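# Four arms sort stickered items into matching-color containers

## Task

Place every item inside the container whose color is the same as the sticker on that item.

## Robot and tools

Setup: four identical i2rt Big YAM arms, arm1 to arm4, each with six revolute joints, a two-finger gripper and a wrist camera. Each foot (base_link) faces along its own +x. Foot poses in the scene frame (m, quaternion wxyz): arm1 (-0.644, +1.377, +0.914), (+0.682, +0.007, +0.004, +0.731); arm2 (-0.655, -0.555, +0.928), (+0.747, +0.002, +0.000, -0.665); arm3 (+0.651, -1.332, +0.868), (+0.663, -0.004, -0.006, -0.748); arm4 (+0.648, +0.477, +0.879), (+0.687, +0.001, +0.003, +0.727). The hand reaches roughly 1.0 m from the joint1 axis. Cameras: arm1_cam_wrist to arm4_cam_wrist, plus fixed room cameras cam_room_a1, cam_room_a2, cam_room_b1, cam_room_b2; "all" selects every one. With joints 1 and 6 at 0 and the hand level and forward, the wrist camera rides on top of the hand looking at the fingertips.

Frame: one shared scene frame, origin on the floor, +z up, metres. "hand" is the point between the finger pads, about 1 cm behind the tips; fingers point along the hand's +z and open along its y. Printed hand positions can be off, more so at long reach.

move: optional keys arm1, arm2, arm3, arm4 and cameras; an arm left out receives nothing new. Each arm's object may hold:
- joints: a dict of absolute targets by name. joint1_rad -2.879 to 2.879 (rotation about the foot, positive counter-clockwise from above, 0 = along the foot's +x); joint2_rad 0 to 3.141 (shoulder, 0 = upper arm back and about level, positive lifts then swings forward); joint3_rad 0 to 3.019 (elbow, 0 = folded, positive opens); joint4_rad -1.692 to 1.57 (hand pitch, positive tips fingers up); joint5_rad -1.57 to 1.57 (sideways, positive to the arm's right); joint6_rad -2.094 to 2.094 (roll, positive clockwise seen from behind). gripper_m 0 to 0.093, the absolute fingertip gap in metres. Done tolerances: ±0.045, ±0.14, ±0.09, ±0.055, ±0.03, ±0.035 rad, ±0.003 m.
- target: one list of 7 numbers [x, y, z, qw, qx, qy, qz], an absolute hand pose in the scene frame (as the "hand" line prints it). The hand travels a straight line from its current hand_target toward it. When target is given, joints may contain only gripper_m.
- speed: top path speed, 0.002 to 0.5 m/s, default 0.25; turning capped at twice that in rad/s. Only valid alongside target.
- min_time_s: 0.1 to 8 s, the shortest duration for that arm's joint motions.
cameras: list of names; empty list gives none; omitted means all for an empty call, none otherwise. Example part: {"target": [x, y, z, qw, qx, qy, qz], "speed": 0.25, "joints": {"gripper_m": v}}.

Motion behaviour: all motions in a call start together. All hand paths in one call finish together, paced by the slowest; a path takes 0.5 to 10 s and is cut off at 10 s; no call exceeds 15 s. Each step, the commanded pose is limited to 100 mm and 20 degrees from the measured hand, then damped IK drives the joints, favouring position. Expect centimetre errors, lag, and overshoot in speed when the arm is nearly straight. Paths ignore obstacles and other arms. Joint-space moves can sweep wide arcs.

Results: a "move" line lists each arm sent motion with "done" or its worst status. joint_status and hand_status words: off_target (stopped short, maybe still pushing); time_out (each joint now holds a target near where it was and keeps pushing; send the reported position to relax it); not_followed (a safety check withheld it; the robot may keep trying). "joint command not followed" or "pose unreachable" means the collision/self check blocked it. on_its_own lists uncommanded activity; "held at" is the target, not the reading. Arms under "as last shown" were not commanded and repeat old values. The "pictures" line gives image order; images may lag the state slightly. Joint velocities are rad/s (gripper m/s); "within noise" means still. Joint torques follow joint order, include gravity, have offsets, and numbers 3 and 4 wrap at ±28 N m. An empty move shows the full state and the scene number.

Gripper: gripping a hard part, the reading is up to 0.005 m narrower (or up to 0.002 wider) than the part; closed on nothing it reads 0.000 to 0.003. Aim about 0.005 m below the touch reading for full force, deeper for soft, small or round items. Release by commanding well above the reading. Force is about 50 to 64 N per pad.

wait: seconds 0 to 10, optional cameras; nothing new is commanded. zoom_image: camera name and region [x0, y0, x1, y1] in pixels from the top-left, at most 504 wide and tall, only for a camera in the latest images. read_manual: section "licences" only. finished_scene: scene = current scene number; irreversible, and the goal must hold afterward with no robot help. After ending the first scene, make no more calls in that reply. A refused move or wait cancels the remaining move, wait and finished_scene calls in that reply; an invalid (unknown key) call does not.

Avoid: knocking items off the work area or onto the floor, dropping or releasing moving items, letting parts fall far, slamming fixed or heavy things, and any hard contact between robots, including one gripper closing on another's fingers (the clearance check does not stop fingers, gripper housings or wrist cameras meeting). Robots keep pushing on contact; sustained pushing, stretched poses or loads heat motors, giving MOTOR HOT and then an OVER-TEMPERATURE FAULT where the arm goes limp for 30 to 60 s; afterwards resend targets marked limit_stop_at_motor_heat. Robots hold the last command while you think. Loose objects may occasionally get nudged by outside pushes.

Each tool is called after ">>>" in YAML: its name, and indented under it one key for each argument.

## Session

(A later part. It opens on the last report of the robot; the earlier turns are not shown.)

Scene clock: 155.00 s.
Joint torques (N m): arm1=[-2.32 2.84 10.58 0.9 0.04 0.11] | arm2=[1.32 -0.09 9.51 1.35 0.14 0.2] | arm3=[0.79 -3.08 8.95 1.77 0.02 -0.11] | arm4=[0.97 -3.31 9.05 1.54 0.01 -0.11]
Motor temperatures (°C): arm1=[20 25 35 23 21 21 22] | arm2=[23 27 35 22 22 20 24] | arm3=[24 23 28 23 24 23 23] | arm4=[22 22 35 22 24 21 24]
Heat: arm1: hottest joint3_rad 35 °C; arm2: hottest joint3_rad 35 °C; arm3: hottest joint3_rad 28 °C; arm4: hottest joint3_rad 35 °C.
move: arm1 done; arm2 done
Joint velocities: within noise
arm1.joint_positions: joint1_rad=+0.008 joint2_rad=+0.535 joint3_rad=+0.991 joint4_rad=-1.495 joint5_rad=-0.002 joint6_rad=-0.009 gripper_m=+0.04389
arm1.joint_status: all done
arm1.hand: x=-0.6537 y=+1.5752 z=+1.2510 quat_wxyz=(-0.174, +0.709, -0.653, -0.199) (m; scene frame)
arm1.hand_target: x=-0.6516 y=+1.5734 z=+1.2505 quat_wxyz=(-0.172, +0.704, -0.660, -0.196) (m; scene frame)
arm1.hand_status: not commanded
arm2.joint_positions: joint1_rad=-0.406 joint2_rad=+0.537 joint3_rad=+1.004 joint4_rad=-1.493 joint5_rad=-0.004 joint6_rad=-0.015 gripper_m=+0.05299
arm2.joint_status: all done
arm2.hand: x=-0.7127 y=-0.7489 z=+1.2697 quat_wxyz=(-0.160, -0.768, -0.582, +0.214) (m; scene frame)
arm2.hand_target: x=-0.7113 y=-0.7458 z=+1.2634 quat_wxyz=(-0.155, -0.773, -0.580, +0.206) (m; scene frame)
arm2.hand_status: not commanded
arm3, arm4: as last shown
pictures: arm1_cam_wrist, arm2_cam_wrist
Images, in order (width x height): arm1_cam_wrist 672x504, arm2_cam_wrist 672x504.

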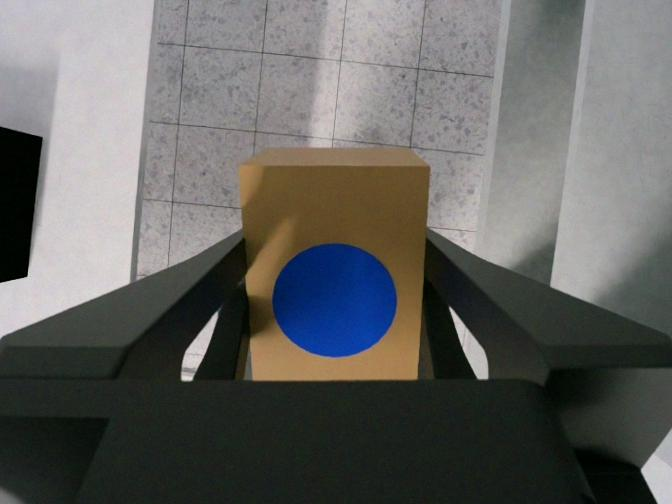

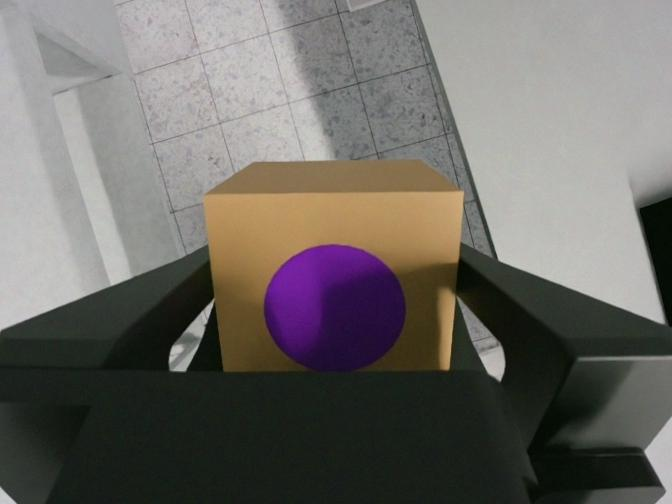

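>>> move:
  arm1: {"joints": {"joint1_rad": -2.257}, "min_time_s": 4}
  arm2: {"joints": {"joint1_rad": 0.925}, "min_time_s": 3.5}

>>> move:
  arm1: {"joints": {"joint1_rad": -2.257, "joint2_rad": 0.898, "joint3_rad": 0.690, "joint4_rad": -1.013, "joint5_rad": 0, "joint6_rad": 0}, "min_time_s": 2}
  arm2: {"joints": {"joint1_rad": 0.925, "joint2_rad": 0.909, "joint3_rad": 0.659, "joint4_rad": -0.971, "joint5_rad": 0, "joint6_rad": 0}, "min_time_s": 2}
  cameras: ["arm1_cam_wrist", "arm2_cam_wrist", "cam_room_b1", "cam_room_b2"]

Scene clock: 169.57 s.
Joint torques (N m): arm1=[-1.9 3.55 10.59 0.79 0.08 0.14] | arm2=[1.26 -0.03 9.48 1.37 0.06 0.21] | arm3=[0.79 -2.96 8.91 1.74 0.01 -0.12] | arm4=[0.44 -3.31 9.1 1.59 0 -0.1]
Motor temperatures (°C): arm1=[20 25 35 23 21 21 22] | arm2=[23 26 33 22 22 20 24] | arm3=[24 23 28 23 24 23 23] | arm4=[22 22 35 22 24 21 24]
Heat: arm1: hottest joint3_rad 35 °C; arm2: hottest joint3_rad 33 °C; arm3: hottest joint3_rad 28 °C; arm4: hottest joint3_rad 35 °C.
move: arm1 done; arm2 done
Joint velocities: within noise
arm1.joint_positions: joint1_rad=-2.251 joint2_rad=+0.535 joint3_rad=+0.991 joint4_rad=-1.495 joint5_rad=-0.001 joint6_rad=-0.008 gripper_m=+0.04388
arm1.joint_status: all done
arm1.hand: x=-0.4754 y=+1.2617 z=+1.2474 quat_wxyz=(-0.243, -0.286, -0.923, +0.081) (m; scene frame)
arm1.hand_target: x=-0.4777 y=+1.2618 z=+1.2470 quat_wxyz=(-0.239, -0.293, -0.922, +0.080) (m; scene frame)
arm1.hand_status: not commanded
arm2.joint_positions: joint1_rad=+0.919 joint2_rad=+0.537 joint3_rad=+1.004 joint4_rad=-1.493 joint5_rad=-0.002 joint6_rad=-0.015 gripper_m=+0.05296
arm2.joint_status: all done
arm2.hand: x=-0.4830 y=-0.6588 z=+1.2704 quat_wxyz=(-0.259, -0.248, -0.931, +0.070) (m; scene frame)
arm2.hand_target: x=-0.4854 y=-0.6563 z=+1.2641 quat_wxyz=(-0.251, -0.253, -0.932, +0.066) (m; scene frame)
arm2.hand_status: not commanded
arm3, arm4: as last shown
pictures: none

Scene clock: 172.03 s.
Joint torques (N m): arm1=[-2.32 -1.67 11.36 1.57 0.04 0.12] | arm2=[1.14 -4.6 10.24 2.22 0.06 0.21] | arm3=[0.85 -3.08 8.95 1.72 0.02 -0.12] | arm4=[1.03 -3.02 9.14 1.55 0 -0.07]
Motor temperatures (°C): arm1=[20 25 35 23 21 21 22] | arm2=[23 26 33 22 22 20 24] | arm3=[24 23 28 23 24 23 23] | arm4=[22 22 35 22 24 21 24]
Heat: arm1: hottest joint3_rad 35 °C; arm2: hottest joint3_rad 33 °C; arm3: hottest joint3_rad 28 °C; arm4: hottest joint3_rad 35 °C.
move: arm1 done; arm2 done
Joint velocities: within noise
arm1.joint_positions: joint1_rad=-2.251 joint2_rad=+0.895 joint3_rad=+0.685 joint4_rad=-1.030 joint5_rad=-0.001 joint6_rad=-0.008 gripper_m=+0.04388
arm1.joint_status: all done
arm1.hand: x=-0.4026 y=+1.2091 z=+1.0640 quat_wxyz=(-0.149, -0.293, -0.943, +0.051) (m; scene frame)
arm1.hand_target: x=-0.3988 y=+1.2042 z=+1.0669 quat_wxyz=(-0.158, -0.299, -0.940, +0.054) (m; scene frame)
arm1.hand_status: not commanded
arm2.joint_positions: joint1_rad=+0.919 joint2_rad=+0.903 joint3_rad=+0.666 joint4_rad=-0.990 joint5_rad=-0.002 joint6_rad=-0.015 gripper_m=+0.05296
arm2.joint_status: all done
arm2.hand: x=-0.4010 y=-0.7064 z=+1.0752 quat_wxyz=(-0.166, -0.253, -0.952, +0.044) (m; scene frame)
arm2.hand_target: x=-0.3985 y=-0.7063 z=+1.0715 quat_wxyz=(-0.168, -0.258, -0.950, +0.044) (m; scene frame)
arm2.hand_status: not commanded
arm3.joint_positions: joint1_rad=-1.981 joint2_rad=+0.701 joint3_rad=+0.699 joint4_rad=-0.975 joint5_rad=+0.000 joint6_rad=+0.007 gripper_m=+0.09007
arm3.joint_status: not commanded
arm3.hand: x=+0.3950 y=-1.1779 z=+1.0854 quat_wxyz=(+0.070, -0.923, +0.256, +0.280) (m; scene frame)
arm3.hand_target: x=+0.3955 y=-1.1751 z=+1.0864 quat_wxyz=(+0.074, -0.920, +0.256, +0.287) (m; scene frame)
arm3.hand_status: not commanded
arm4.joint_positions: joint1_rad=+0.899 joint2_rad=+0.703 joint3_rad=+0.692 joint4_rad=-0.977 joint5_rad=+0.002 joint6_rad=+0.013 gripper_m=+0.09011
arm4.joint_status: not commanded
arm4.hand: x=+0.4082 y=+0.6492 z=+1.0955 quat_wxyz=(-0.084, +0.910, -0.297, -0.276) (m; scene frame)
arm4.hand_target: x=+0.4058 y=+0.6501 z=+1.1010 quat_wxyz=(-0.089, +0.909, -0.289, -0.288) (m; scene frame)
arm4.hand_status: not commanded
pictures: arm1_cam_wrist, arm2_cam_wrist, cam_room_b1, cam_room_b2
Images, in order (width x height): arm1_cam_wrist 672x504, arm2_cam_wrist 672x504, cam_room_b1 672x504, cam_room_b2 672x504.

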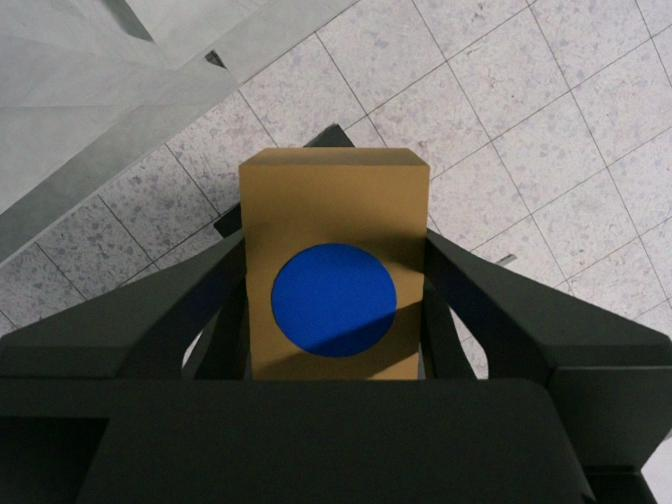

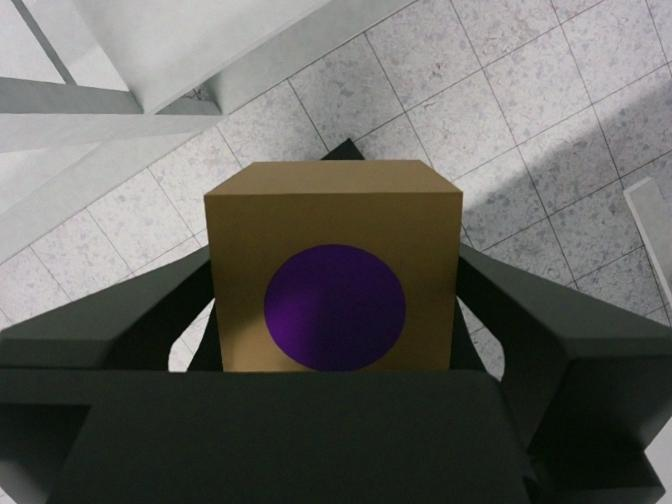

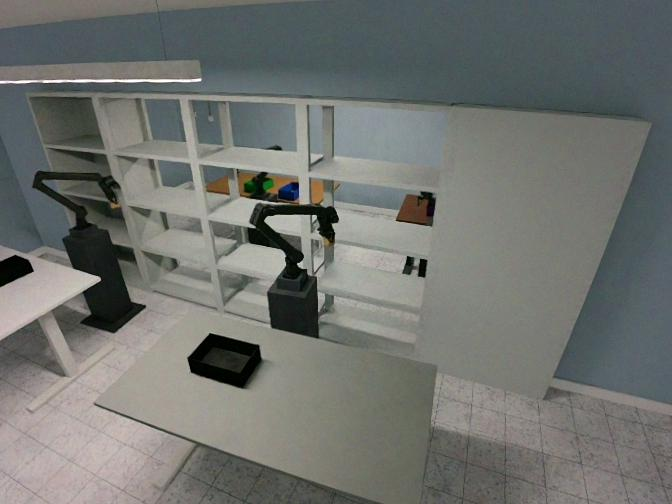

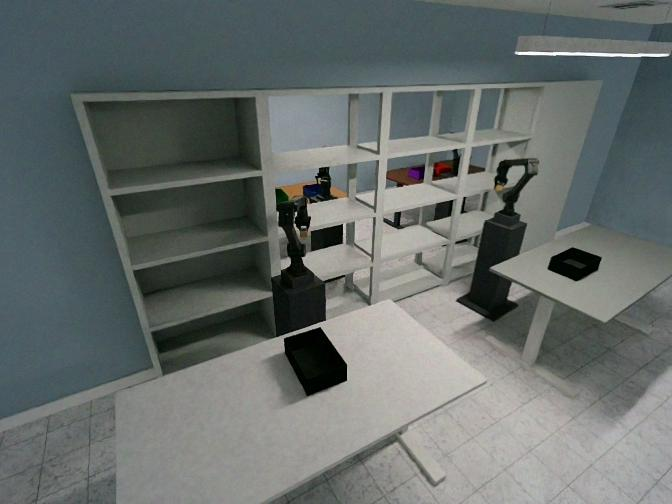

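>>> move:
  arm1: {"target": [0.0, 0.92, 1.075, 0.1654, 0.2994, 0.9382, -0.0528], "speed": 0.18}
  arm2: {"target": [0.0, -0.94, 1.075, 0.1675, 0.2582, 0.9503, -0.0455], "speed": 0.18}

>>> move:
  arm1: {"target": [0.003, 0.918, 1.035, 0.1654, 0.2994, 0.9382, -0.0528], "speed": 0.08}
  arm2: {"target": [0.003, -0.942, 1.035, 0.1675, 0.2582, 0.9503, -0.0455], "speed": 0.08}
  cameras: ["arm1_cam_wrist", "arm2_cam_wrist"]

Scene clock: 188.47 s.
Joint torques (N m): arm1=[-2.49 -20.72 17.32 0.51 -0.03 0.11] | arm2=[1.26 -23 16.64 0.83 0.13 0.21] | arm3=[0.73 -3.02 8.95 1.76 0.01 -0.11] | arm4=[0.79 -3.14 9.13 1.58 0.03 -0.06]
Motor temperatures (°C): arm1=[20 25 35 23 21 21 22] | arm2=[23 26 33 22 22 20 24] | arm3=[24 23 28 23 24 23 23] | arm4=[22 22 35 22 24 21 24]
Heat: arm1: hottest joint3_rad 35 °C; arm2: hottest joint3_rad 33 °C; arm3: hottest joint3_rad 28 °C; arm4: hottest joint3_rad 35 °C.
move: arm1 off_target; arm2 off_target
Joint velocities: within noise
arm1.joint_positions: joint1_rad=-2.251 joint2_rad=+2.255 joint3_rad=+2.262 joint4_rad=-1.262 joint5_rad=-0.005 joint6_rad=-0.008 gripper_m=+0.04388
arm1.joint_status: not commanded
arm1.hand: x=-0.0086 y=+0.9336 z=+1.0506 quat_wxyz=(-0.143, -0.293, -0.944, +0.046) (m; scene frame)
arm1.hand_target: x=-0.0014 y=+0.9210 z=+1.0751 quat_wxyz=(-0.166, -0.299, -0.938, +0.053) (m; scene frame)
arm1.hand_status: off_target (0.029 m and 2.9 deg from the pose sent, 0.496 m and 2.1 deg at the start)
arm2.joint_positions: joint1_rad=+0.919 joint2_rad=+2.146 joint3_rad=+2.041 joint4_rad=-1.142 joint5_rad=+0.000 joint6_rad=-0.015 gripper_m=+0.05296
arm2.joint_status: not commanded
arm2.hand: x=-0.0158 y=-0.9348 z=+1.0639 quat_wxyz=(-0.155, -0.254, -0.954, +0.042) (m; scene frame)
arm2.hand_target: x=-0.0010 y=-0.9394 z=+1.0750 quat_wxyz=(-0.169, -0.258, -0.950, +0.046) (m; scene frame)
arm2.hand_status: off_target (0.020 m and 1.6 deg from the pose sent, 0.464 m and 0.6 deg at the start)
arm3, arm4: as last shown
pictures: none

Scene clock: 189.60 s.
Joint torques (N m): arm1=[-2.2 -20.84 11.45 1.51 -0.03 0.11] | arm2=[1.32 -23.24 12.19 2.22 0.15 0.21] | arm3=[0.67 -3.08 8.92 1.74 0.02 -0.12] | arm4=[0.85 -2.84 9.06 1.58 0.01 -0.06]
Motor temperatures (°C): arm1=[20 25 35 23 21 21 22] | arm2=[23 26 33 22 22 20 24] | arm3=[24 23 28 23 24 23 23] | arm4=[22 22 35 22 24 21 24]
Heat: arm1: hottest joint3_rad 35 °C; arm2: hottest joint3_rad 33 °C; arm3: hottest joint3_rad 28 °C; arm4: hottest joint3_rad 35 °C.
move: arm1 done; arm2 off_target
Joint velocities: within noise
arm1.joint_positions: joint1_rad=-2.251 joint2_rad=+2.274 joint3_rad=+2.262 joint4_rad=-1.204 joint5_rad=-0.005 joint6_rad=-0.007 gripper_m=+0.04388
arm1.joint_status: not commanded
arm1.hand: x=+0.0025 y=+0.9257 z=+1.0406 quat_wxyz=(-0.161, -0.292, -0.941, +0.052) (m; scene frame)
arm1.hand_target: x=+0.0028 y=+0.9182 z=+1.0350 quat_wxyz=(-0.165, -0.299, -0.938, +0.053) (m; scene frame)
arm1.hand_status: done (0.010 m and 1.0 deg from the pose sent, 0.025 m and 2.9 deg at the start)
arm2.joint_positions: joint1_rad=+0.919 joint2_rad=+2.174 joint3_rad=+2.041 joint4_rad=-1.093 joint5_rad=+0.000 joint6_rad=-0.015 gripper_m=+0.05296
arm2.joint_status: not commanded
arm2.hand: x=-0.0059 y=-0.9406 z=+1.0477 quat_wxyz=(-0.165, -0.254, -0.952, +0.045) (m; scene frame)
arm2.hand_target: x=+0.0025 y=-0.9417 z=+1.0350 quat_wxyz=(-0.168, -0.258, -0.950, +0.045) (m; scene frame)
arm2.hand_status: off_target (0.016 m and 0.6 deg from the pose sent, 0.035 m and 1.6 deg at the start)
arm3, arm4: as last shown
pictures: arm1_cam_wrist, arm2_cam_wrist
Images, in order (width x height): arm1_cam_wrist 672x504, arm2_cam_wrist 672x504.

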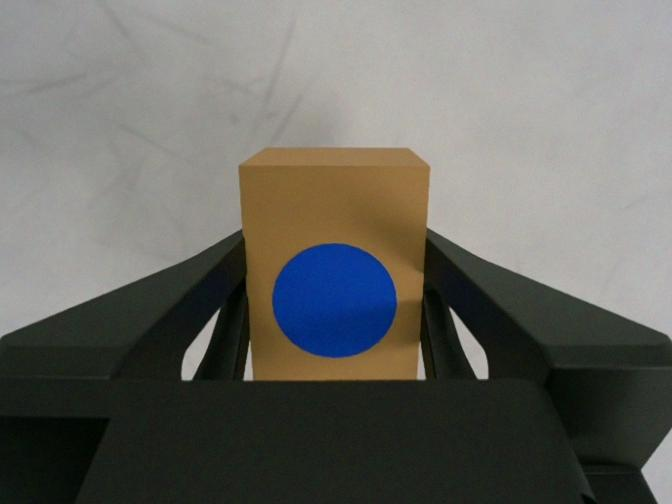

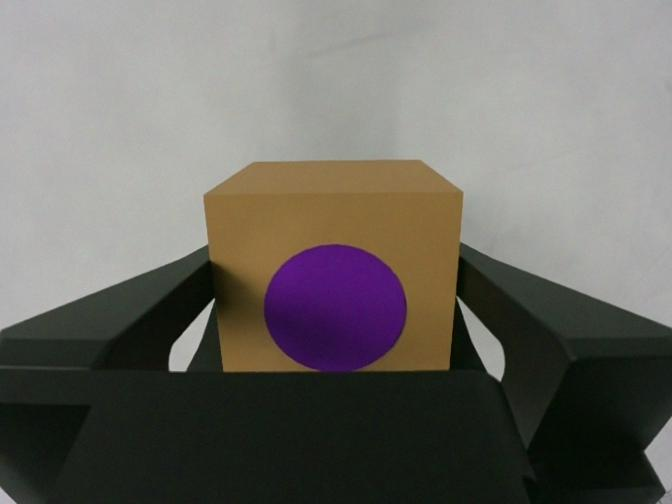

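>>> move:
  arm1: {"target": [0.003, 0.918, 1.013, 0.1654, 0.2994, 0.9382, -0.0528], "speed": 0.05}
  arm2: {"target": [0.003, -0.942, 1.01, 0.1675, 0.2582, 0.9503, -0.0455], "speed": 0.05}

>>> move:
  arm1: {"target": [0.003, 0.918, 0.998, 0.1654, 0.2994, 0.9382, -0.0528], "speed": 0.05}
  arm2: {"target": [0.003, -0.942, 0.995, 0.1675, 0.2582, 0.9503, -0.0455], "speed": 0.05}

Scene clock: 194.97 s.
Joint torques (N m): arm1=[-2.61 -20.48 10.58 1.7 0 0.08] | arm2=[1.14 -23.24 10.29 2.28 0.14 0.2] | arm3=[0.67 -3.14 8.95 1.74 0.01 -0.11] | arm4=[1.2 -3.49 9.1 1.51 -0.02 -0.08]
Motor temperatures (°C): arm1=[20 26 35 23 21 21 22] | arm2=[23 26 33 22 22 20 24] | arm3=[24 23 28 23 24 23 23] | arm4=[22 22 36 22 24 21 24]
Heat: arm1: hottest joint3_rad 35 °C; arm2: hottest joint3_rad 33 °C; arm3: hottest joint3_rad 28 °C; arm4: hottest joint3_rad 36 °C.
move: arm1 off_target; arm2 off_target
Joint velocities: within noise
arm1.joint_positions: joint1_rad=-2.251 joint2_rad=+2.274 joint3_rad=+2.222 joint4_rad=-1.153 joint5_rad=-0.006 joint6_rad=-0.007 gripper_m=+0.04388
arm1.joint_status: not commanded
arm1.hand: x=+0.0041 y=+0.9245 z=+1.0264 quat_wxyz=(-0.166, -0.292, -0.940, +0.054) (m; scene frame)
arm1.hand_target: x=+0.0028 y=+0.9182 z=+1.0133 quat_wxyz=(-0.166, -0.299, -0.938, +0.053) (m; scene frame)
arm1.hand_status: off_target (0.015 m and 0.9 deg from the pose sent, 0.029 m and 1.0 deg at the start)
arm2.joint_positions: joint1_rad=+0.919 joint2_rad=+2.186 joint3_rad=+2.021 joint4_rad=-1.039 joint5_rad=+0.000 joint6_rad=-0.015 gripper_m=+0.05296
arm2.joint_status: not commanded
arm2.hand: x=-0.0001 y=-0.9440 z=+1.0342 quat_wxyz=(-0.176, -0.253, -0.950, +0.048) (m; scene frame)
arm2.hand_target: x=+0.0023 y=-0.9417 z=+1.0104 quat_wxyz=(-0.167, -0.258, -0.950, +0.046) (m; scene frame)
arm2.hand_status: off_target (0.024 m and 1.2 deg from the pose sent, 0.039 m and 0.6 deg at the start)
arm3, arm4: as last shown
pictures: none

Scene clock: 195.93 s.
Joint torques (N m): arm1=[-3.08 -20.42 9.1 2.1 0.06 0.13] | arm2=[1.14 -22.53 9.78 2.3 0.14 0.21] | arm3=[0.79 -3.19 8.95 1.74 0.01 -0.12] | arm4=[0.85 -3.14 9.1 1.46 0.01 -0.08]
Motor temperatures (°C): arm1=[20 26 35 23 21 21 22] | arm2=[23 26 33 22 22 20 24] | arm3=[24 23 28 23 24 23 23] | arm4=[22 22 36 22 24 21 24]
Heat: arm1: hottest joint3_rad 35 °C; arm2: hottest joint3_rad 33 °C; arm3: hottest joint3_rad 28 °C; arm4: hottest joint3_rad 36 °C.
move: arm1 off_target; arm2 off_target
Joint velocities: within noise
arm1.joint_positions: joint1_rad=-2.251 joint2_rad=+2.270 joint3_rad=+2.206 joint4_rad=-1.124 joint5_rad=-0.008 joint6_rad=-0.007 gripper_m=+0.04388
arm1.joint_status: not commanded
arm1.hand: x=+0.0066 y=+0.9232 z=+1.0249 quat_wxyz=(-0.175, -0.291, -0.939, +0.055) (m; scene frame)
arm1.hand_target: x=+0.0023 y=+0.9186 z=+0.9984 quat_wxyz=(-0.165, -0.299, -0.938, +0.053) (m; scene frame)
arm1.hand_status: off_target (0.028 m and 1.5 deg from the pose sent, 0.029 m and 0.9 deg at the start)
arm2.joint_positions: joint1_rad=+0.919 joint2_rad=+2.188 joint3_rad=+2.003 joint4_rad=-1.006 joint5_rad=+0.000 joint6_rad=-0.014 gripper_m=+0.05296
arm2.joint_status: not commanded
arm2.hand: x=+0.0017 y=-0.9451 z=+1.0272 quat_wxyz=(-0.182, -0.253, -0.949, +0.050) (m; scene frame)
arm2.hand_target: x=+0.0019 y=-0.9415 z=+0.9956 quat_wxyz=(-0.167, -0.258, -0.950, +0.046) (m; scene frame)
arm2.hand_status: off_target (0.032 m and 1.8 deg from the pose sent, 0.039 m and 1.2 deg at the start)
arm3, arm4: as last shown
pictures: none

>>> move:
  arm1: {"target": [0.003, 0.918, 1.013, 0.1654, 0.2994, 0.9382, -0.0528], "speed": 0.06}
  arm2: {"target": [0.003, -0.942, 0.985, 0.1675, 0.2582, 0.9503, -0.0455], "speed": 0.05}

>>> move:
  arm2: {"target": [0.003, -0.942, 1.01, 0.1675, 0.2582, 0.9503, -0.0455], "speed": 0.06}
  cameras: ["arm1_cam_wrist", "arm2_cam_wrist"]

Scene clock: 201.63 s.
Joint torques (N m): arm1=[-3.19 -19.43 11.99 0.73 0.04 0.12] | arm2=[1.2 -22.07 8.99 2.48 0.15 0.21] | arm3=[0.56 -3.14 8.98 1.76 0.01 -0.11] | arm4=[0.73 -3.49 9.2 1.61 0.03 -0.1]
Motor temperatures (°C): arm1=[20 26 34 23 21 21 22] | arm2=[23 26 33 22 22 20 24] | arm3=[24 23 28 23 24 23 23] | arm4=[22 22 36 22 24 21 24]
Heat: arm1: hottest joint3_rad 34 °C; arm2: hottest joint3_rad 33 °C; arm3: hottest joint3_rad 28 °C; arm4: hottest joint3_rad 36 °C.
move: arm1 off_target; arm2 off_target
Joint velocities: within noise
arm1.joint_positions: joint1_rad=-2.251 joint2_rad=+2.270 joint3_rad=+2.206 joint4_rad=-1.124 joint5_rad=-0.008 joint6_rad=-0.007 gripper_m=+0.04388
arm1.joint_status: not commanded
arm1.hand: x=+0.0064 y=+0.9233 z=+1.0250 quat_wxyz=(-0.175, -0.291, -0.939, +0.055) (m; scene frame)
arm1.hand_target: x=+0.0028 y=+0.9182 z=+1.0130 quat_wxyz=(-0.166, -0.299, -0.938, +0.053) (m; scene frame)
arm1.hand_status: off_target (0.014 m and 1.4 deg from the pose sent, 0.013 m and 1.5 deg at the start)
arm2.joint_positions: joint1_rad=+0.919 joint2_rad=+2.188 joint3_rad=+1.997 joint4_rad=-0.987 joint5_rad=+0.000 joint6_rad=-0.014 gripper_m=+0.05296
arm2.joint_status: not commanded
arm2.hand: x=+0.0038 y=-0.9463 z=+1.0262 quat_wxyz=(-0.188, -0.253, -0.948, +0.051) (m; scene frame)
arm2.hand_target: x=+0.0014 y=-0.9412 z=+0.9860 quat_wxyz=(-0.167, -0.258, -0.950, +0.046) (m; scene frame)
arm2.hand_status: off_target (0.041 m and 2.5 deg from the pose sent, 0.042 m and 1.8 deg at the start)
arm3, arm4: as last shown
pictures: none

Scene clock: 202.60 s.
Joint torques (N m): arm1=[-2.43 -20.37 12.11 0.83 0.08 0.12] | arm2=[1.14 -23.36 12.38 0.49 0.14 0.16] | arm3=[0.67 -3.08 8.98 1.76 0.02 -0.12] | arm4=[1.14 -3.37 9.14 1.51 0 -0.1]
Motor temperatures (°C): arm1=[20 26 34 23 21 21 22] | arm2=[23 26 33 22 22 20 24] | arm3=[24 23 28 23 24 23 23] | arm4=[22 22 36 22 24 21 24]
Heat: arm1: hottest joint3_rad 34 °C; arm2: hottest joint3_rad 33 °C; arm3: hottest joint3_rad 28 °C; arm4: hottest joint3_rad 36 °C.
move: arm2 off_target
Joint velocities: within noise
arm1, arm3, arm4: as last shown
arm2.joint_positions: joint1_rad=+0.919 joint2_rad=+2.188 joint3_rad=+1.997 joint4_rad=-0.992 joint5_rad=+0.000 joint6_rad=-0.010 gripper_m=+0.05296
arm2.joint_status: not commanded
arm2.hand: x=+0.0029 y=-0.9458 z=+1.0258 quat_wxyz=(-0.186, -0.255, -0.948, +0.050) (m; scene frame)
arm2.hand_target: x=+0.0028 y=-0.9420 z=+1.0103 quat_wxyz=(-0.168, -0.258, -0.950, +0.046) (m; scene frame)
arm2.hand_status: off_target (0.016 m and 2.2 deg from the pose sent, 0.017 m and 2.5 deg at the start)
pictures: arm1_cam_wrist, arm2_cam_wrist
Images, in order (width x height): arm1_cam_wrist 672x504, arm2_cam_wrist 672x504.

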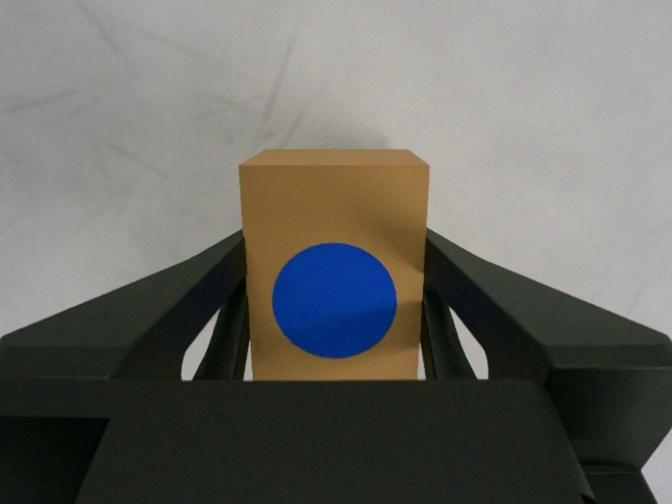

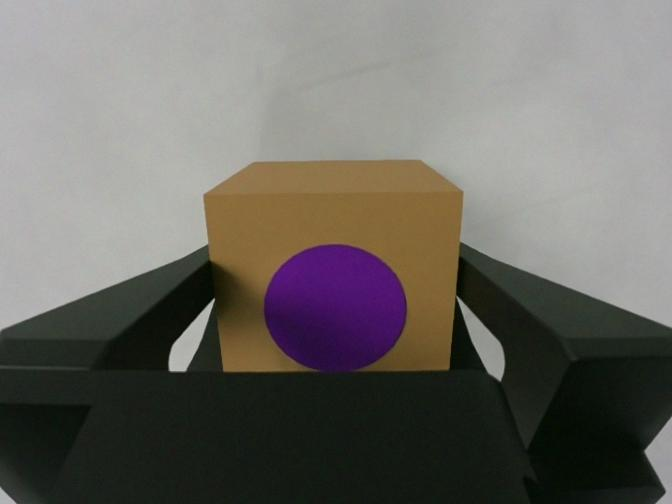

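>>> move:
  arm1: {"target": [0.003, 0.920, 1.02, 0.1408, 0.3007, 0.9422, -0.0449], "speed": 0.06}
  arm2: {"target": [0.0, -0.942, 1.018, 0.1343, 0.2597, 0.9556, -0.0365], "speed": 0.06}

>>> move:
  arm1: {"joints": {"gripper_m": 0.075}}
  arm2: {"joints": {"gripper_m": 0.09}}
  cameras: ["arm1_cam_wrist", "arm2_cam_wrist"]

Scene clock: 216.50 s.
Joint torques (N m): arm1=[-2.32 -19.14 15.56 0.25 0.05 0.1] | arm2=[1.03 -22.24 15.54 0.59 0.11 0.15] | arm3=[0.62 -3.02 8.92 1.74 0.02 -0.12] | arm4=[1.03 -3.08 9.05 1.62 0 -0.11]
Motor temperatures (°C): arm1=[20 27 34 23 21 21 22] | arm2=[23 26 34 22 22 20 25] | arm3=[24 23 28 23 24 23 23] | arm4=[22 22 36 22 24 21 24]
Heat: arm1: hottest joint3_rad 34 °C; arm2: hottest joint3_rad 34 °C; arm3: hottest joint3_rad 28 °C; arm4: hottest joint3_rad 36 °C.
move: arm1 done; arm2 off_target
Joint velocities: within noise
arm1.joint_positions: joint1_rad=-2.251 joint2_rad=+2.296 joint3_rad=+2.267 joint4_rad=-1.226 joint5_rad=-0.008 joint6_rad=-0.003 gripper_m=+0.04388
arm1.joint_status: not commanded
arm1.hand: x=-0.0007 y=+0.9283 z=+1.0246 quat_wxyz=(-0.143, -0.295, -0.944, +0.045) (m; scene frame)
arm1.hand_target: x=+0.0026 y=+0.9203 z=+1.0200 quat_wxyz=(-0.142, -0.301, -0.942, +0.045) (m; scene frame)
arm1.hand_status: done (0.010 m and 0.7 deg from the pose sent, 0.007 m and 4.2 deg at the start)
arm2.joint_positions: joint1_rad=+0.919 joint2_rad=+2.209 joint3_rad=+2.054 joint4_rad=-1.130 joint5_rad=+0.000 joint6_rad=-0.010 gripper_m=+0.05296
arm2.joint_status: not commanded
arm2.hand: x=-0.0107 y=-0.9377 z=+1.0253 quat_wxyz=(-0.138, -0.257, -0.956, +0.037) (m; scene frame)
arm2.hand_target: x=-0.0007 y=-0.9416 z=+1.0177 quat_wxyz=(-0.135, -0.260, -0.956, +0.037) (m; scene frame)
arm2.hand_status: off_target (0.014 m and 0.5 deg from the pose sent, 0.009 m and 6.2 deg at the start)
arm3, arm4: as last shown
pictures: none

Scene clock: 217.23 s.
Joint torques (N m): arm1=[-2.2 -21.6 15.64 0.53 0.05 0.08] | arm2=[1.14 -22.42 15.51 0.73 0.11 0.15] | arm3=[0.67 -3.02 8.98 1.76 0.02 -0.12] | arm4=[0.91 -3.14 9.09 1.55 0.01 -0.08]
Motor temperatures (°C): arm1=[20 27 34 23 21 21 22] | arm2=[23 26 34 22 22 20 24] | arm3=[24 23 28 23 24 23 23] | arm4=[22 22 36 22 24 21 24]
Heat: arm1: hottest joint3_rad 34 °C; arm2: hottest joint3_rad 34 °C; arm3: hottest joint3_rad 28 °C; arm4: hottest joint3_rad 36 °C.
move: arm1 done; arm2 done
Joint velocities: within noise
arm1.joint_positions: joint1_rad=-2.251 joint2_rad=+2.317 joint3_rad=+2.267 joint4_rad=-1.234 joint5_rad=-0.008 joint6_rad=-0.003 gripper_m=+0.07496
arm1.joint_status: all done
arm1.hand: x=-0.0028 y=+0.9296 z=+1.0081 quat_wxyz=(-0.130, -0.296, -0.946, +0.041) (m; scene frame)
arm1.hand_target: x=+0.0026 y=+0.9203 z=+1.0201 quat_wxyz=(-0.142, -0.301, -0.942, +0.045) (m; scene frame)
arm1.hand_status: not commanded
arm2.joint_positions: joint1_rad=+0.919 joint2_rad=+2.215 joint3_rad=+2.054 joint4_rad=-1.134 joint5_rad=+0.000 joint6_rad=-0.010 gripper_m=+0.08993
arm2.joint_status: all done
arm2.hand: x=-0.0118 y=-0.9371 z=+1.0208 quat_wxyz=(-0.133, -0.257, -0.957, +0.035) (m; scene frame)
arm2.hand_target: x=-0.0008 y=-0.9416 z=+1.0178 quat_wxyz=(-0.135, -0.260, -0.956, +0.037) (m; scene frame)
arm2.hand_status: not commanded
arm3.joint_positions: joint1_rad=-1.981 joint2_rad=+0.701 joint3_rad=+0.699 joint4_rad=-0.975 joint5_rad=+0.000 joint6_rad=+0.007 gripper_m=+0.09007
arm3.joint_status: not commanded
arm3.hand: x=+0.3950 y=-1.1779 z=+1.0854 quat_wxyz=(+0.070, -0.923, +0.256, +0.280) (m; scene frame)
arm3.hand_target: x=+0.3955 y=-1.1751 z=+1.0864 quat_wxyz=(+0.074, -0.920, +0.256, +0.287) (m; scene frame)
arm3.hand_status: not commanded
arm4.joint_positions: joint1_rad=+0.899 joint2_rad=+0.703 joint3_rad=+0.692 joint4_rad=-0.977 joint5_rad=+0.002 joint6_rad=+0.013 gripper_m=+0.09011
arm4.joint_status: not commanded
arm4.hand: x=+0.4082 y=+0.6492 z=+1.0955 quat_wxyz=(-0.084, +0.910, -0.297, -0.276) (m; scene frame)
arm4.hand_target: x=+0.4058 y=+0.6501 z=+1.1010 quat_wxyz=(-0.089, +0.909, -0.289, -0.288) (m; scene frame)
arm4.hand_status: not commanded
pictures: arm1_cam_wrist, arm2_cam_wrist
Images, in order (width x height): arm1_cam_wrist 672x504, arm2_cam_wrist 672x504.

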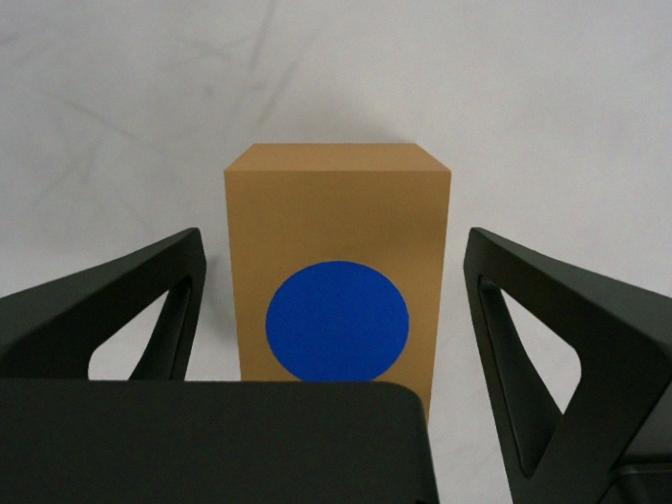

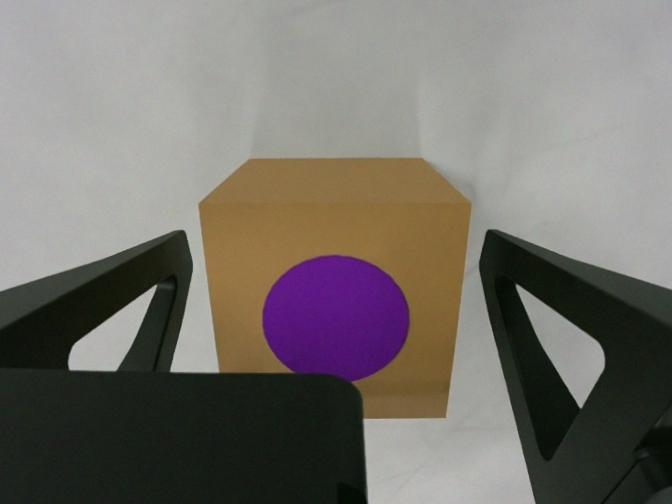

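>>> move:
  arm1: {"target": [-0.001, 0.922, 1.085, 0.1408, 0.3007, 0.9422, -0.0449], "speed": 0.15}
  arm2: {"target": [-0.006, -0.938, 1.085, 0.1343, 0.2597, 0.9556, -0.0365], "speed": 0.15}
  cameras: ["arm1_cam_wrist", "arm2_cam_wrist"]

Scene clock: 237.20 s.
Joint torques (N m): arm1=[-2.43 -21.42 16.34 0.59 0.07 0.06] | arm2=[1.2 -26.7 15.69 0.62 0.12 0.16] | arm3=[0.91 -3.02 8.96 1.77 0.01 -0.11] | arm4=[1.2 -2.84 9.18 1.58 0.02 -0.07]
Motor temperatures (°C): arm1=[20 29 37 23 21 21 22] | arm2=[23 28 39 22 22 20 24] | arm3=[24 23 28 23 24 23 23] | arm4=[22 22 36 22 24 21 24]
Heat: arm1: hottest joint3_rad 37 °C; arm2: hottest joint3_rad 39 °C; arm3: hottest joint3_rad 28 °C; arm4: hottest joint3_rad 36 °C.
move: arm1 off_target; arm2 off_target
Joint velocities: within noise
arm1.joint_positions: joint1_rad=-2.251 joint2_rad=+2.317 joint3_rad=+2.415 joint4_rad=-1.399 joint5_rad=-0.008 joint6_rad=-0.003 gripper_m=+0.07496
arm1.joint_status: not commanded
arm1.hand: x=-0.0063 y=+0.9326 z=+1.0635 quat_wxyz=(-0.122, -0.296, -0.947, +0.038) (m; scene frame)
arm1.hand_target: x=-0.0020 y=+0.9227 z=+1.0852 quat_wxyz=(-0.142, -0.301, -0.942, +0.045) (m; scene frame)
arm1.hand_status: off_target (0.025 m and 2.4 deg from the pose sent, 0.077 m and 1.5 deg at the start)
arm2.joint_positions: joint1_rad=+0.919 joint2_rad=+2.214 joint3_rad=+2.152 joint4_rad=-1.279 joint5_rad=+0.000 joint6_rad=-0.010 gripper_m=+0.08993
arm2.joint_status: not commanded
arm2.hand: x=-0.0178 y=-0.9337 z=+1.0560 quat_wxyz=(-0.111, -0.258, -0.959, +0.029) (m; scene frame)
arm2.hand_target: x=-0.0073 y=-0.9373 z=+1.0850 quat_wxyz=(-0.135, -0.260, -0.956, +0.036) (m; scene frame)
arm2.hand_status: off_target (0.032 m and 2.8 deg from the pose sent, 0.064 m and 0.4 deg at the start)
arm3, arm4: as last shown
pictures: arm1_cam_wrist, arm2_cam_wrist
Images, in order (width x height): arm1_cam_wrist 672x504, arm2_cam_wrist 672x504.

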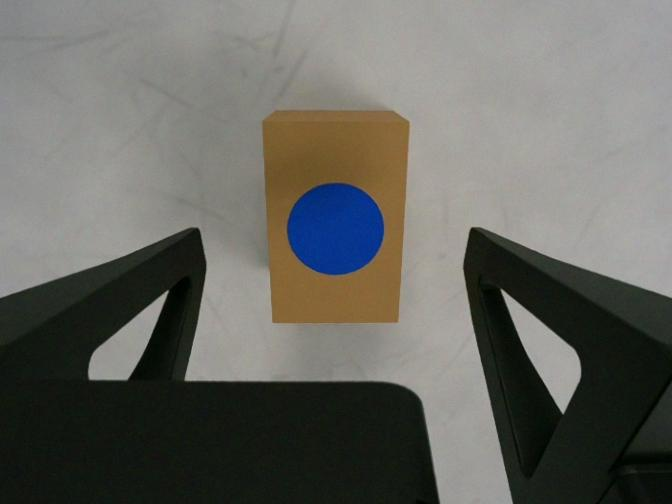

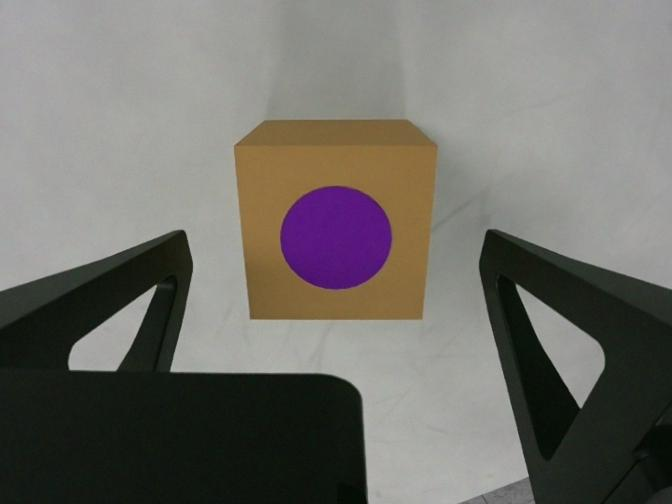

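>>> move:
  arm1: {"target": [-0.40, 1.204, 1.10, 0.1408, 0.3007, 0.9422, -0.0449], "speed": 0.2}
  arm2: {"target": [-0.40, -0.706, 1.10, 0.1343, 0.2597, 0.9556, -0.0365], "speed": 0.2}
  arm3: {"target": [-0.005, -0.938, 1.11, -0.0681, 0.9319, -0.254, -0.2497], "speed": 0.2}
  arm4: {"target": [0.005, 0.945, 1.11, -0.0778, 0.9212, -0.2905, -0.2468], "speed": 0.2}
  cameras: ["arm3_cam_wrist", "arm4_cam_wrist"]

Scene clock: 249.83 s.
Joint torques (N m): arm1=[-2.55 -2.14 11.32 0.46 -0.03 -0.01] | arm2=[1.32 -5.48 10 0.81 0.15 0.18] | arm3=[1.26 -23.77 14.19 0.64 0.12 -0.13] | arm4=[0.5 -23.88 12.9 0.44 -0.03 -0.06]
Motor temperatures (°C): arm1=[20 29 37 23 21 21 22] | arm2=[23 29 37 22 22 20 23] | arm3=[24 23 29 23 24 23 23] | arm4=[22 22 36 22 24 21 24]
Heat: arm1: hottest joint3_rad 37 °C; arm2: hottest joint3_rad 37 °C; arm3: hottest joint3_rad 29 °C; arm4: hottest joint3_rad 36 °C.
move: arm1 done; arm2 done; arm3 off_target; arm4 off_target
Joint velocities: within noise
arm1.joint_positions: joint1_rad=-2.255 joint2_rad=+0.901 joint3_rad=+0.786 joint4_rad=-1.135 joint5_rad=-0.008 joint6_rad=-0.003 gripper_m=+0.07496
arm1.joint_status: not commanded
arm1.hand: x=-0.3972 y=+1.2058 z=+1.1001 quat_wxyz=(-0.146, -0.297, -0.943, +0.046) (m; scene frame)
arm1.hand_target: x=-0.4000 y=+1.2041 z=+1.1000 quat_wxyz=(-0.141, -0.301, -0.942, +0.045) (m; scene frame)
arm1.hand_status: done (0.003 m and 0.7 deg from the pose sent, 0.480 m and 2.5 deg at the start)
arm2.joint_positions: joint1_rad=+0.919 joint2_rad=+0.933 joint3_rad=+0.775 joint4_rad=-1.106 joint5_rad=+0.001 joint6_rad=-0.010 gripper_m=+0.08993
arm2.joint_status: not commanded
arm2.hand: x=-0.3950 y=-0.7107 z=+1.1068 quat_wxyz=(-0.147, -0.256, -0.954, +0.040) (m; scene frame)
arm2.hand_target: x=-0.4000 y=-0.7061 z=+1.1001 quat_wxyz=(-0.134, -0.260, -0.956, +0.037) (m; scene frame)
arm2.hand_status: done (0.010 m and 1.6 deg from the pose sent, 0.447 m and 2.8 deg at the start)
arm3.joint_positions: joint1_rad=-1.981 joint2_rad=+2.034 joint3_rad=+2.053 joint4_rad=-1.097 joint5_rad=+0.006 joint6_rad=+0.001 gripper_m=+0.09007
arm3.joint_status: not commanded
arm3.hand: x=+0.0040 y=-0.9468 z=+1.0893 quat_wxyz=(+0.061, -0.936, +0.257, +0.232) (m; scene frame)
arm3.hand_target: x=-0.0040 y=-0.9387 z=+1.1101 quat_wxyz=(+0.068, -0.932, +0.254, +0.250) (m; scene frame)
arm3.hand_status: off_target (0.024 m and 2.3 deg from the pose sent, 0.467 m and 3.7 deg at the start)
arm4.joint_positions: joint1_rad=+0.895 joint2_rad=+2.143 joint3_rad=+2.214 joint4_rad=-1.138 joint5_rad=+0.000 joint6_rad=-0.003 gripper_m=+0.09011
arm4.joint_status: not commanded
arm4.hand: x=+0.0103 y=+0.9341 z=+1.1023 quat_wxyz=(-0.074, +0.922, -0.294, -0.239) (m; scene frame)
arm4.hand_target: x=+0.0056 y=+0.9445 z=+1.1098 quat_wxyz=(-0.078, +0.921, -0.290, -0.247) (m; scene frame)
arm4.hand_status: off_target (0.014 m and 1.1 deg from the pose sent, 0.500 m and 3.7 deg at the start)
pictures: arm3_cam_wrist, arm4_cam_wrist
Images, in order (width x height): arm3_cam_wrist 672x504, arm4_cam_wrist 672x504.

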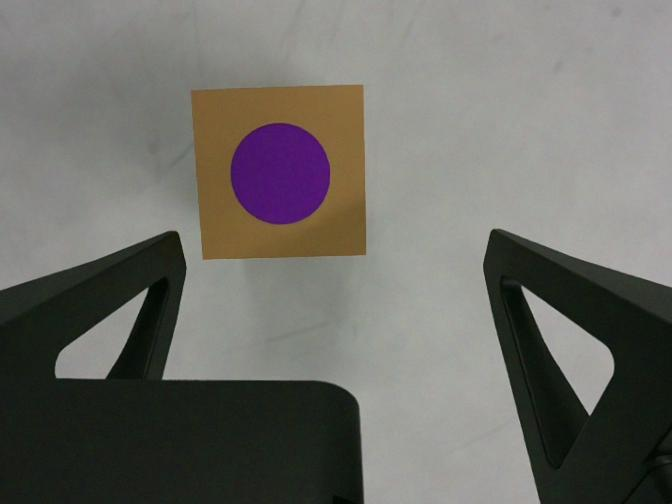

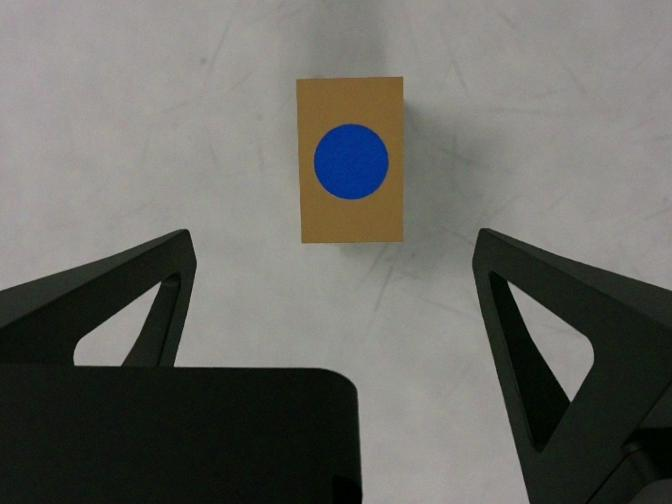

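>>> move:
  arm3: {"target": [-0.041, -0.943, 1.075, -0.0681, 0.9319, -0.254, -0.2497], "speed": 0.12}
  arm4: {"target": [-0.019, 0.972, 1.075, -0.0778, 0.9212, -0.2905, -0.2468], "speed": 0.12}
  cameras: ["arm3_cam_wrist", "arm4_cam_wrist"]

Scene clock: 265.00 s.
Joint torques (N m): arm1=[-2.37 -1.55 11.44 0.44 -0.03 0.02] | arm2=[1.32 -5.36 10 0.81 0.14 0.19] | arm3=[2.26 -25.64 14.06 1.29 0.13 0.04] | arm4=[0.67 -26.11 12.79 0.44 -0.06 -0.1]
Motor temperatures (°C): arm1=[20 27 37 23 21 21 22] | arm2=[23 28 37 22 22 20 23] | arm3=[24 24 32 23 24 23 23] | arm4=[22 22 37 22 24 21 24]
Heat: arm1: hottest joint3_rad 37 °C; arm2: hottest joint3_rad 37 °C; arm3: hottest joint3_rad 32 °C; arm4: hottest joint3_rad 37 °C.
move: arm3 off_target; arm4 off_target
Joint velocities: within noise
arm1, arm2: as last shown
arm3.joint_positions: joint1_rad=-1.963 joint2_rad=+2.134 joint3_rad=+2.119 joint4_rad=-1.086 joint5_rad=+0.022 joint6_rad=+0.012 gripper_m=+0.09007
arm3.joint_status: not commanded
arm3.hand: x=-0.0229 y=-0.9449 z=+1.0490 quat_wxyz=(+0.061, -0.939, +0.256, +0.220) (m; scene frame)
arm3.hand_target: x=-0.0394 y=-0.9441 z=+1.0752 quat_wxyz=(+0.068, -0.932, +0.254, +0.250) (m; scene frame)
arm3.hand_status: off_target (0.032 m and 3.5 deg from the pose sent, 0.047 m and 2.3 deg at the start)
arm4.joint_positions: joint1_rad=+0.882 joint2_rad=+2.287 joint3_rad=+2.368 joint4_rad=-1.150 joint5_rad=-0.005 joint6_rad=-0.012 gripper_m=+0.09011
arm4.joint_status: not commanded
arm4.hand: x=-0.0140 y=+0.9636 z=+1.0652 quat_wxyz=(-0.074, +0.922, -0.296, -0.238) (m; scene frame)
arm4.hand_target: x=-0.0185 y=+0.9715 z=+1.0749 quat_wxyz=(-0.078, +0.921, -0.290, -0.248) (m; scene frame)
arm4.hand_status: off_target (0.014 m and 1.3 deg from the pose sent, 0.055 m and 1.1 deg at the start)
pictures: arm3_cam_wrist, arm4_cam_wrist
Images, in order (width x height): arm3_cam_wrist 672x504, arm4_cam_wrist 672x504.

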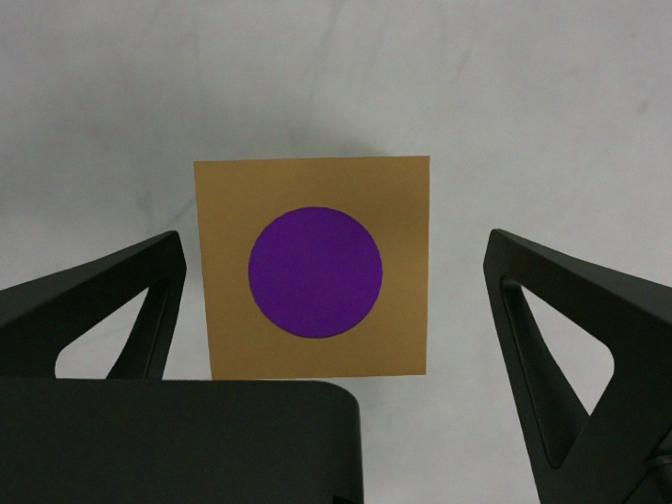

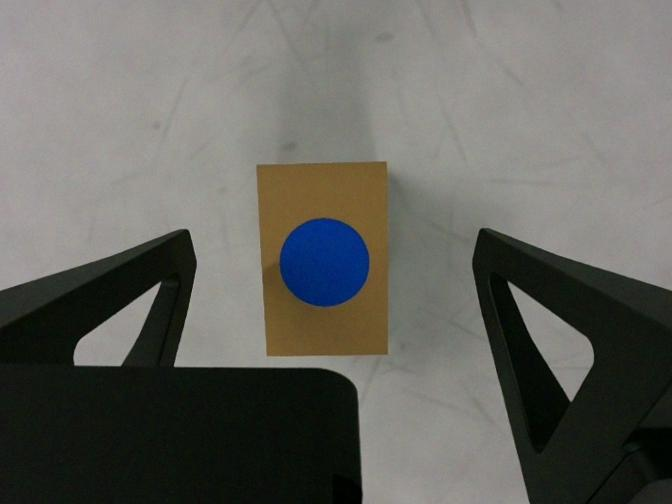

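>>> move:
  arm3: {"target": [-0.039, -0.952, 1.045, -0.0681, 0.9319, -0.254, -0.2497], "speed": 0.08}
  arm4: {"target": [-0.018, 0.967, 1.028, -0.0778, 0.9212, -0.2905, -0.2468], "speed": 0.08}
  cameras: ["arm3_cam_wrist", "arm4_cam_wrist"]

Scene clock: 277.27 s.
Joint torques (N m): arm1=[-2.96 -0.85 11.36 0.61 -0.05 0.01] | arm2=[1.26 -5.48 9.99 0.83 0.14 0.18] | arm3=[2.32 -26.93 9.09 1.57 0.14 0.03] | arm4=[0.73 -27.69 9.28 1.35 0.03 -0.05]
Motor temperatures (°C): arm1=[20 26 36 23 21 21 22] | arm2=[23 27 36 22 22 20 23] | arm3=[24 24 32 23 24 23 23] | arm4=[22 23 40 22 24 21 24]
Heat: arm1: hottest joint3_rad 36 °C; arm2: hottest joint3_rad 36 °C; arm3: hottest joint3_rad 32 °C; arm4: hottest joint3_rad 40 °C.
move: arm3 off_target; arm4 done
Joint velocities: within noise
arm1, arm2: as last shown
arm3.joint_positions: joint1_rad=-1.958 joint2_rad=+2.134 joint3_rad=+2.078 joint4_rad=-1.004 joint5_rad=+0.026 joint6_rad=+0.020 gripper_m=+0.09007
arm3.joint_status: not commanded
arm3.hand: x=-0.0321 y=-0.9438 z=+1.0383 quat_wxyz=(+0.067, -0.934, +0.257, +0.240) (m; scene frame)
arm3.hand_target: x=-0.0389 y=-0.9521 z=+1.0448 quat_wxyz=(+0.068, -0.932, +0.254, +0.250) (m; scene frame)
arm3.hand_status: off_target (0.013 m and 1.2 deg from the pose sent, 0.018 m and 3.5 deg at the start)
arm4.joint_positions: joint1_rad=+0.882 joint2_rad=+2.287 joint3_rad=+2.257 joint4_rad=-1.041 joint5_rad=-0.005 joint6_rad=-0.012 gripper_m=+0.09011
arm4.joint_status: not commanded
arm4.hand: x=-0.0148 y=+0.9639 z=+1.0228 quat_wxyz=(-0.074, +0.922, -0.296, -0.237) (m; scene frame)
arm4.hand_target: x=-0.0180 y=+0.9669 z=+1.0280 quat_wxyz=(-0.078, +0.921, -0.290, -0.247) (m; scene frame)
arm4.hand_status: done (0.007 m and 1.4 deg from the pose sent, 0.038 m and 1.3 deg at the start)
pictures: arm3_cam_wrist, arm4_cam_wrist
Images, in order (width x height): arm3_cam_wrist 672x504, arm4_cam_wrist 672x504.

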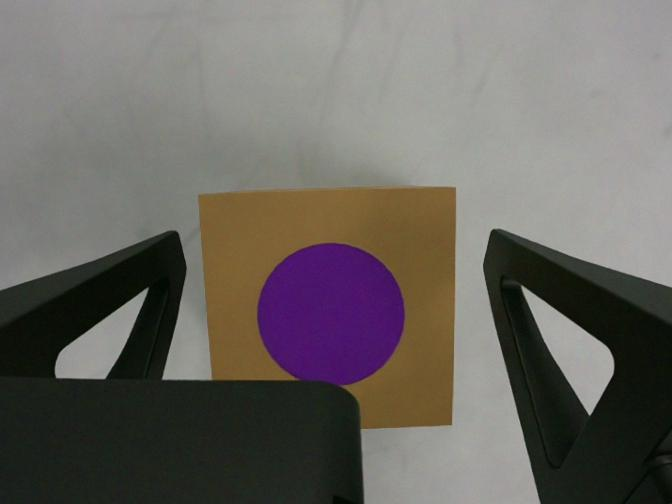

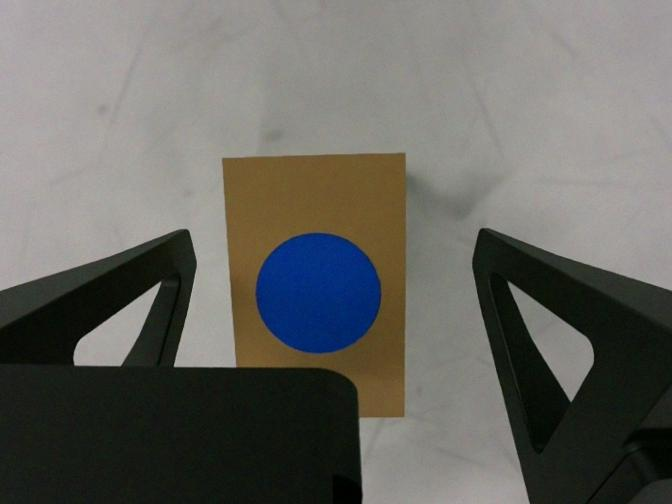

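>>> move:
  arm3: {"target": [-0.033, -0.955, 1.022, -0.0681, 0.9319, -0.254, -0.2497], "speed": 0.08}
  arm4: {"joints": {"gripper_m": 0.036}}
  cameras: ["arm3_cam_wrist", "arm4_cam_wrist"]

Scene clock: 283.33 s.
Joint torques (N m): arm1=[-2.78 -1.73 11.34 0.53 0 -0.04] | arm2=[1.38 -5.36 10 0.8 0.15 0.18] | arm3=[2.49 -26.4 8.23 1.51 0.13 -0.02] | arm4=[1.38 -27.34 9.4 1.46 0.01 -0.06]
Motor temperatures (°C): arm1=[20 26 36 23 21 21 22] | arm2=[23 27 36 22 22 20 23] | arm3=[24 24 31 23 24 23 23] | arm4=[22 24 40 22 24 21 24]
Heat: arm1: hottest joint3_rad 36 °C; arm2: hottest joint3_rad 36 °C; arm3: hottest joint3_rad 31 °C; arm4: hottest joint3_rad 40 °C.
move: arm3 done; arm4 off_target
Joint velocities: within noise
arm1, arm2: as last shown
arm3.joint_positions: joint1_rad=-1.957 joint2_rad=+2.117 joint3_rad=+2.003 joint4_rad=-0.932 joint5_rad=+0.027 joint6_rad=+0.024 gripper_m=+0.09005
arm3.joint_status: not commanded
arm3.hand: x=-0.0289 y=-0.9460 z=+1.0223 quat_wxyz=(+0.068, -0.932, +0.258, +0.247) (m; scene frame)
arm3.hand_target: x=-0.0328 y=-0.9549 z=+1.0220 quat_wxyz=(+0.068, -0.932, +0.254, +0.250) (m; scene frame)
arm3.hand_status: done (0.010 m and 0.6 deg from the pose sent, 0.020 m and 1.2 deg at the start)
arm4.joint_positions: joint1_rad=+0.882 joint2_rad=+2.287 joint3_rad=+2.257 joint4_rad=-1.040 joint5_rad=-0.005 joint6_rad=-0.012 gripper_m=+0.04415
arm4.joint_status: gripper_m off_target (ended at +0.04418, target +0.03600)
arm4.hand: x=-0.0149 y=+0.9639 z=+1.0229 quat_wxyz=(-0.074, +0.922, -0.296, -0.237) (m; scene frame)
arm4.hand_target: x=-0.0180 y=+0.9669 z=+1.0280 quat_wxyz=(-0.078, +0.921, -0.290, -0.247) (m; scene frame)
arm4.hand_status: not commanded
pictures: arm3_cam_wrist, arm4_cam_wrist
Images, in order (width x height): arm3_cam_wrist 672x504, arm4_cam_wrist 672x504.

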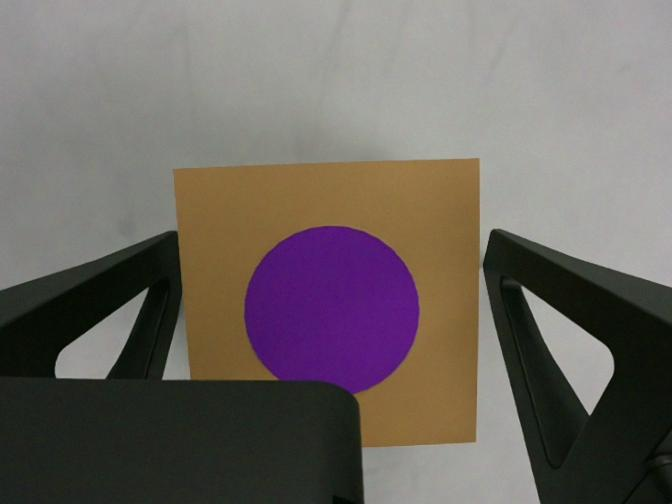

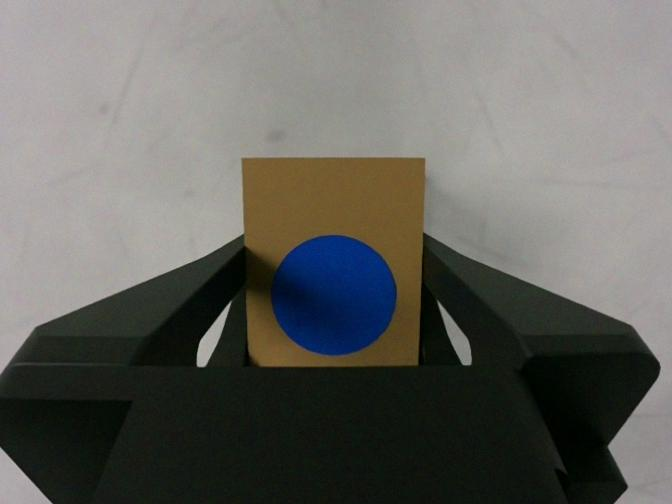

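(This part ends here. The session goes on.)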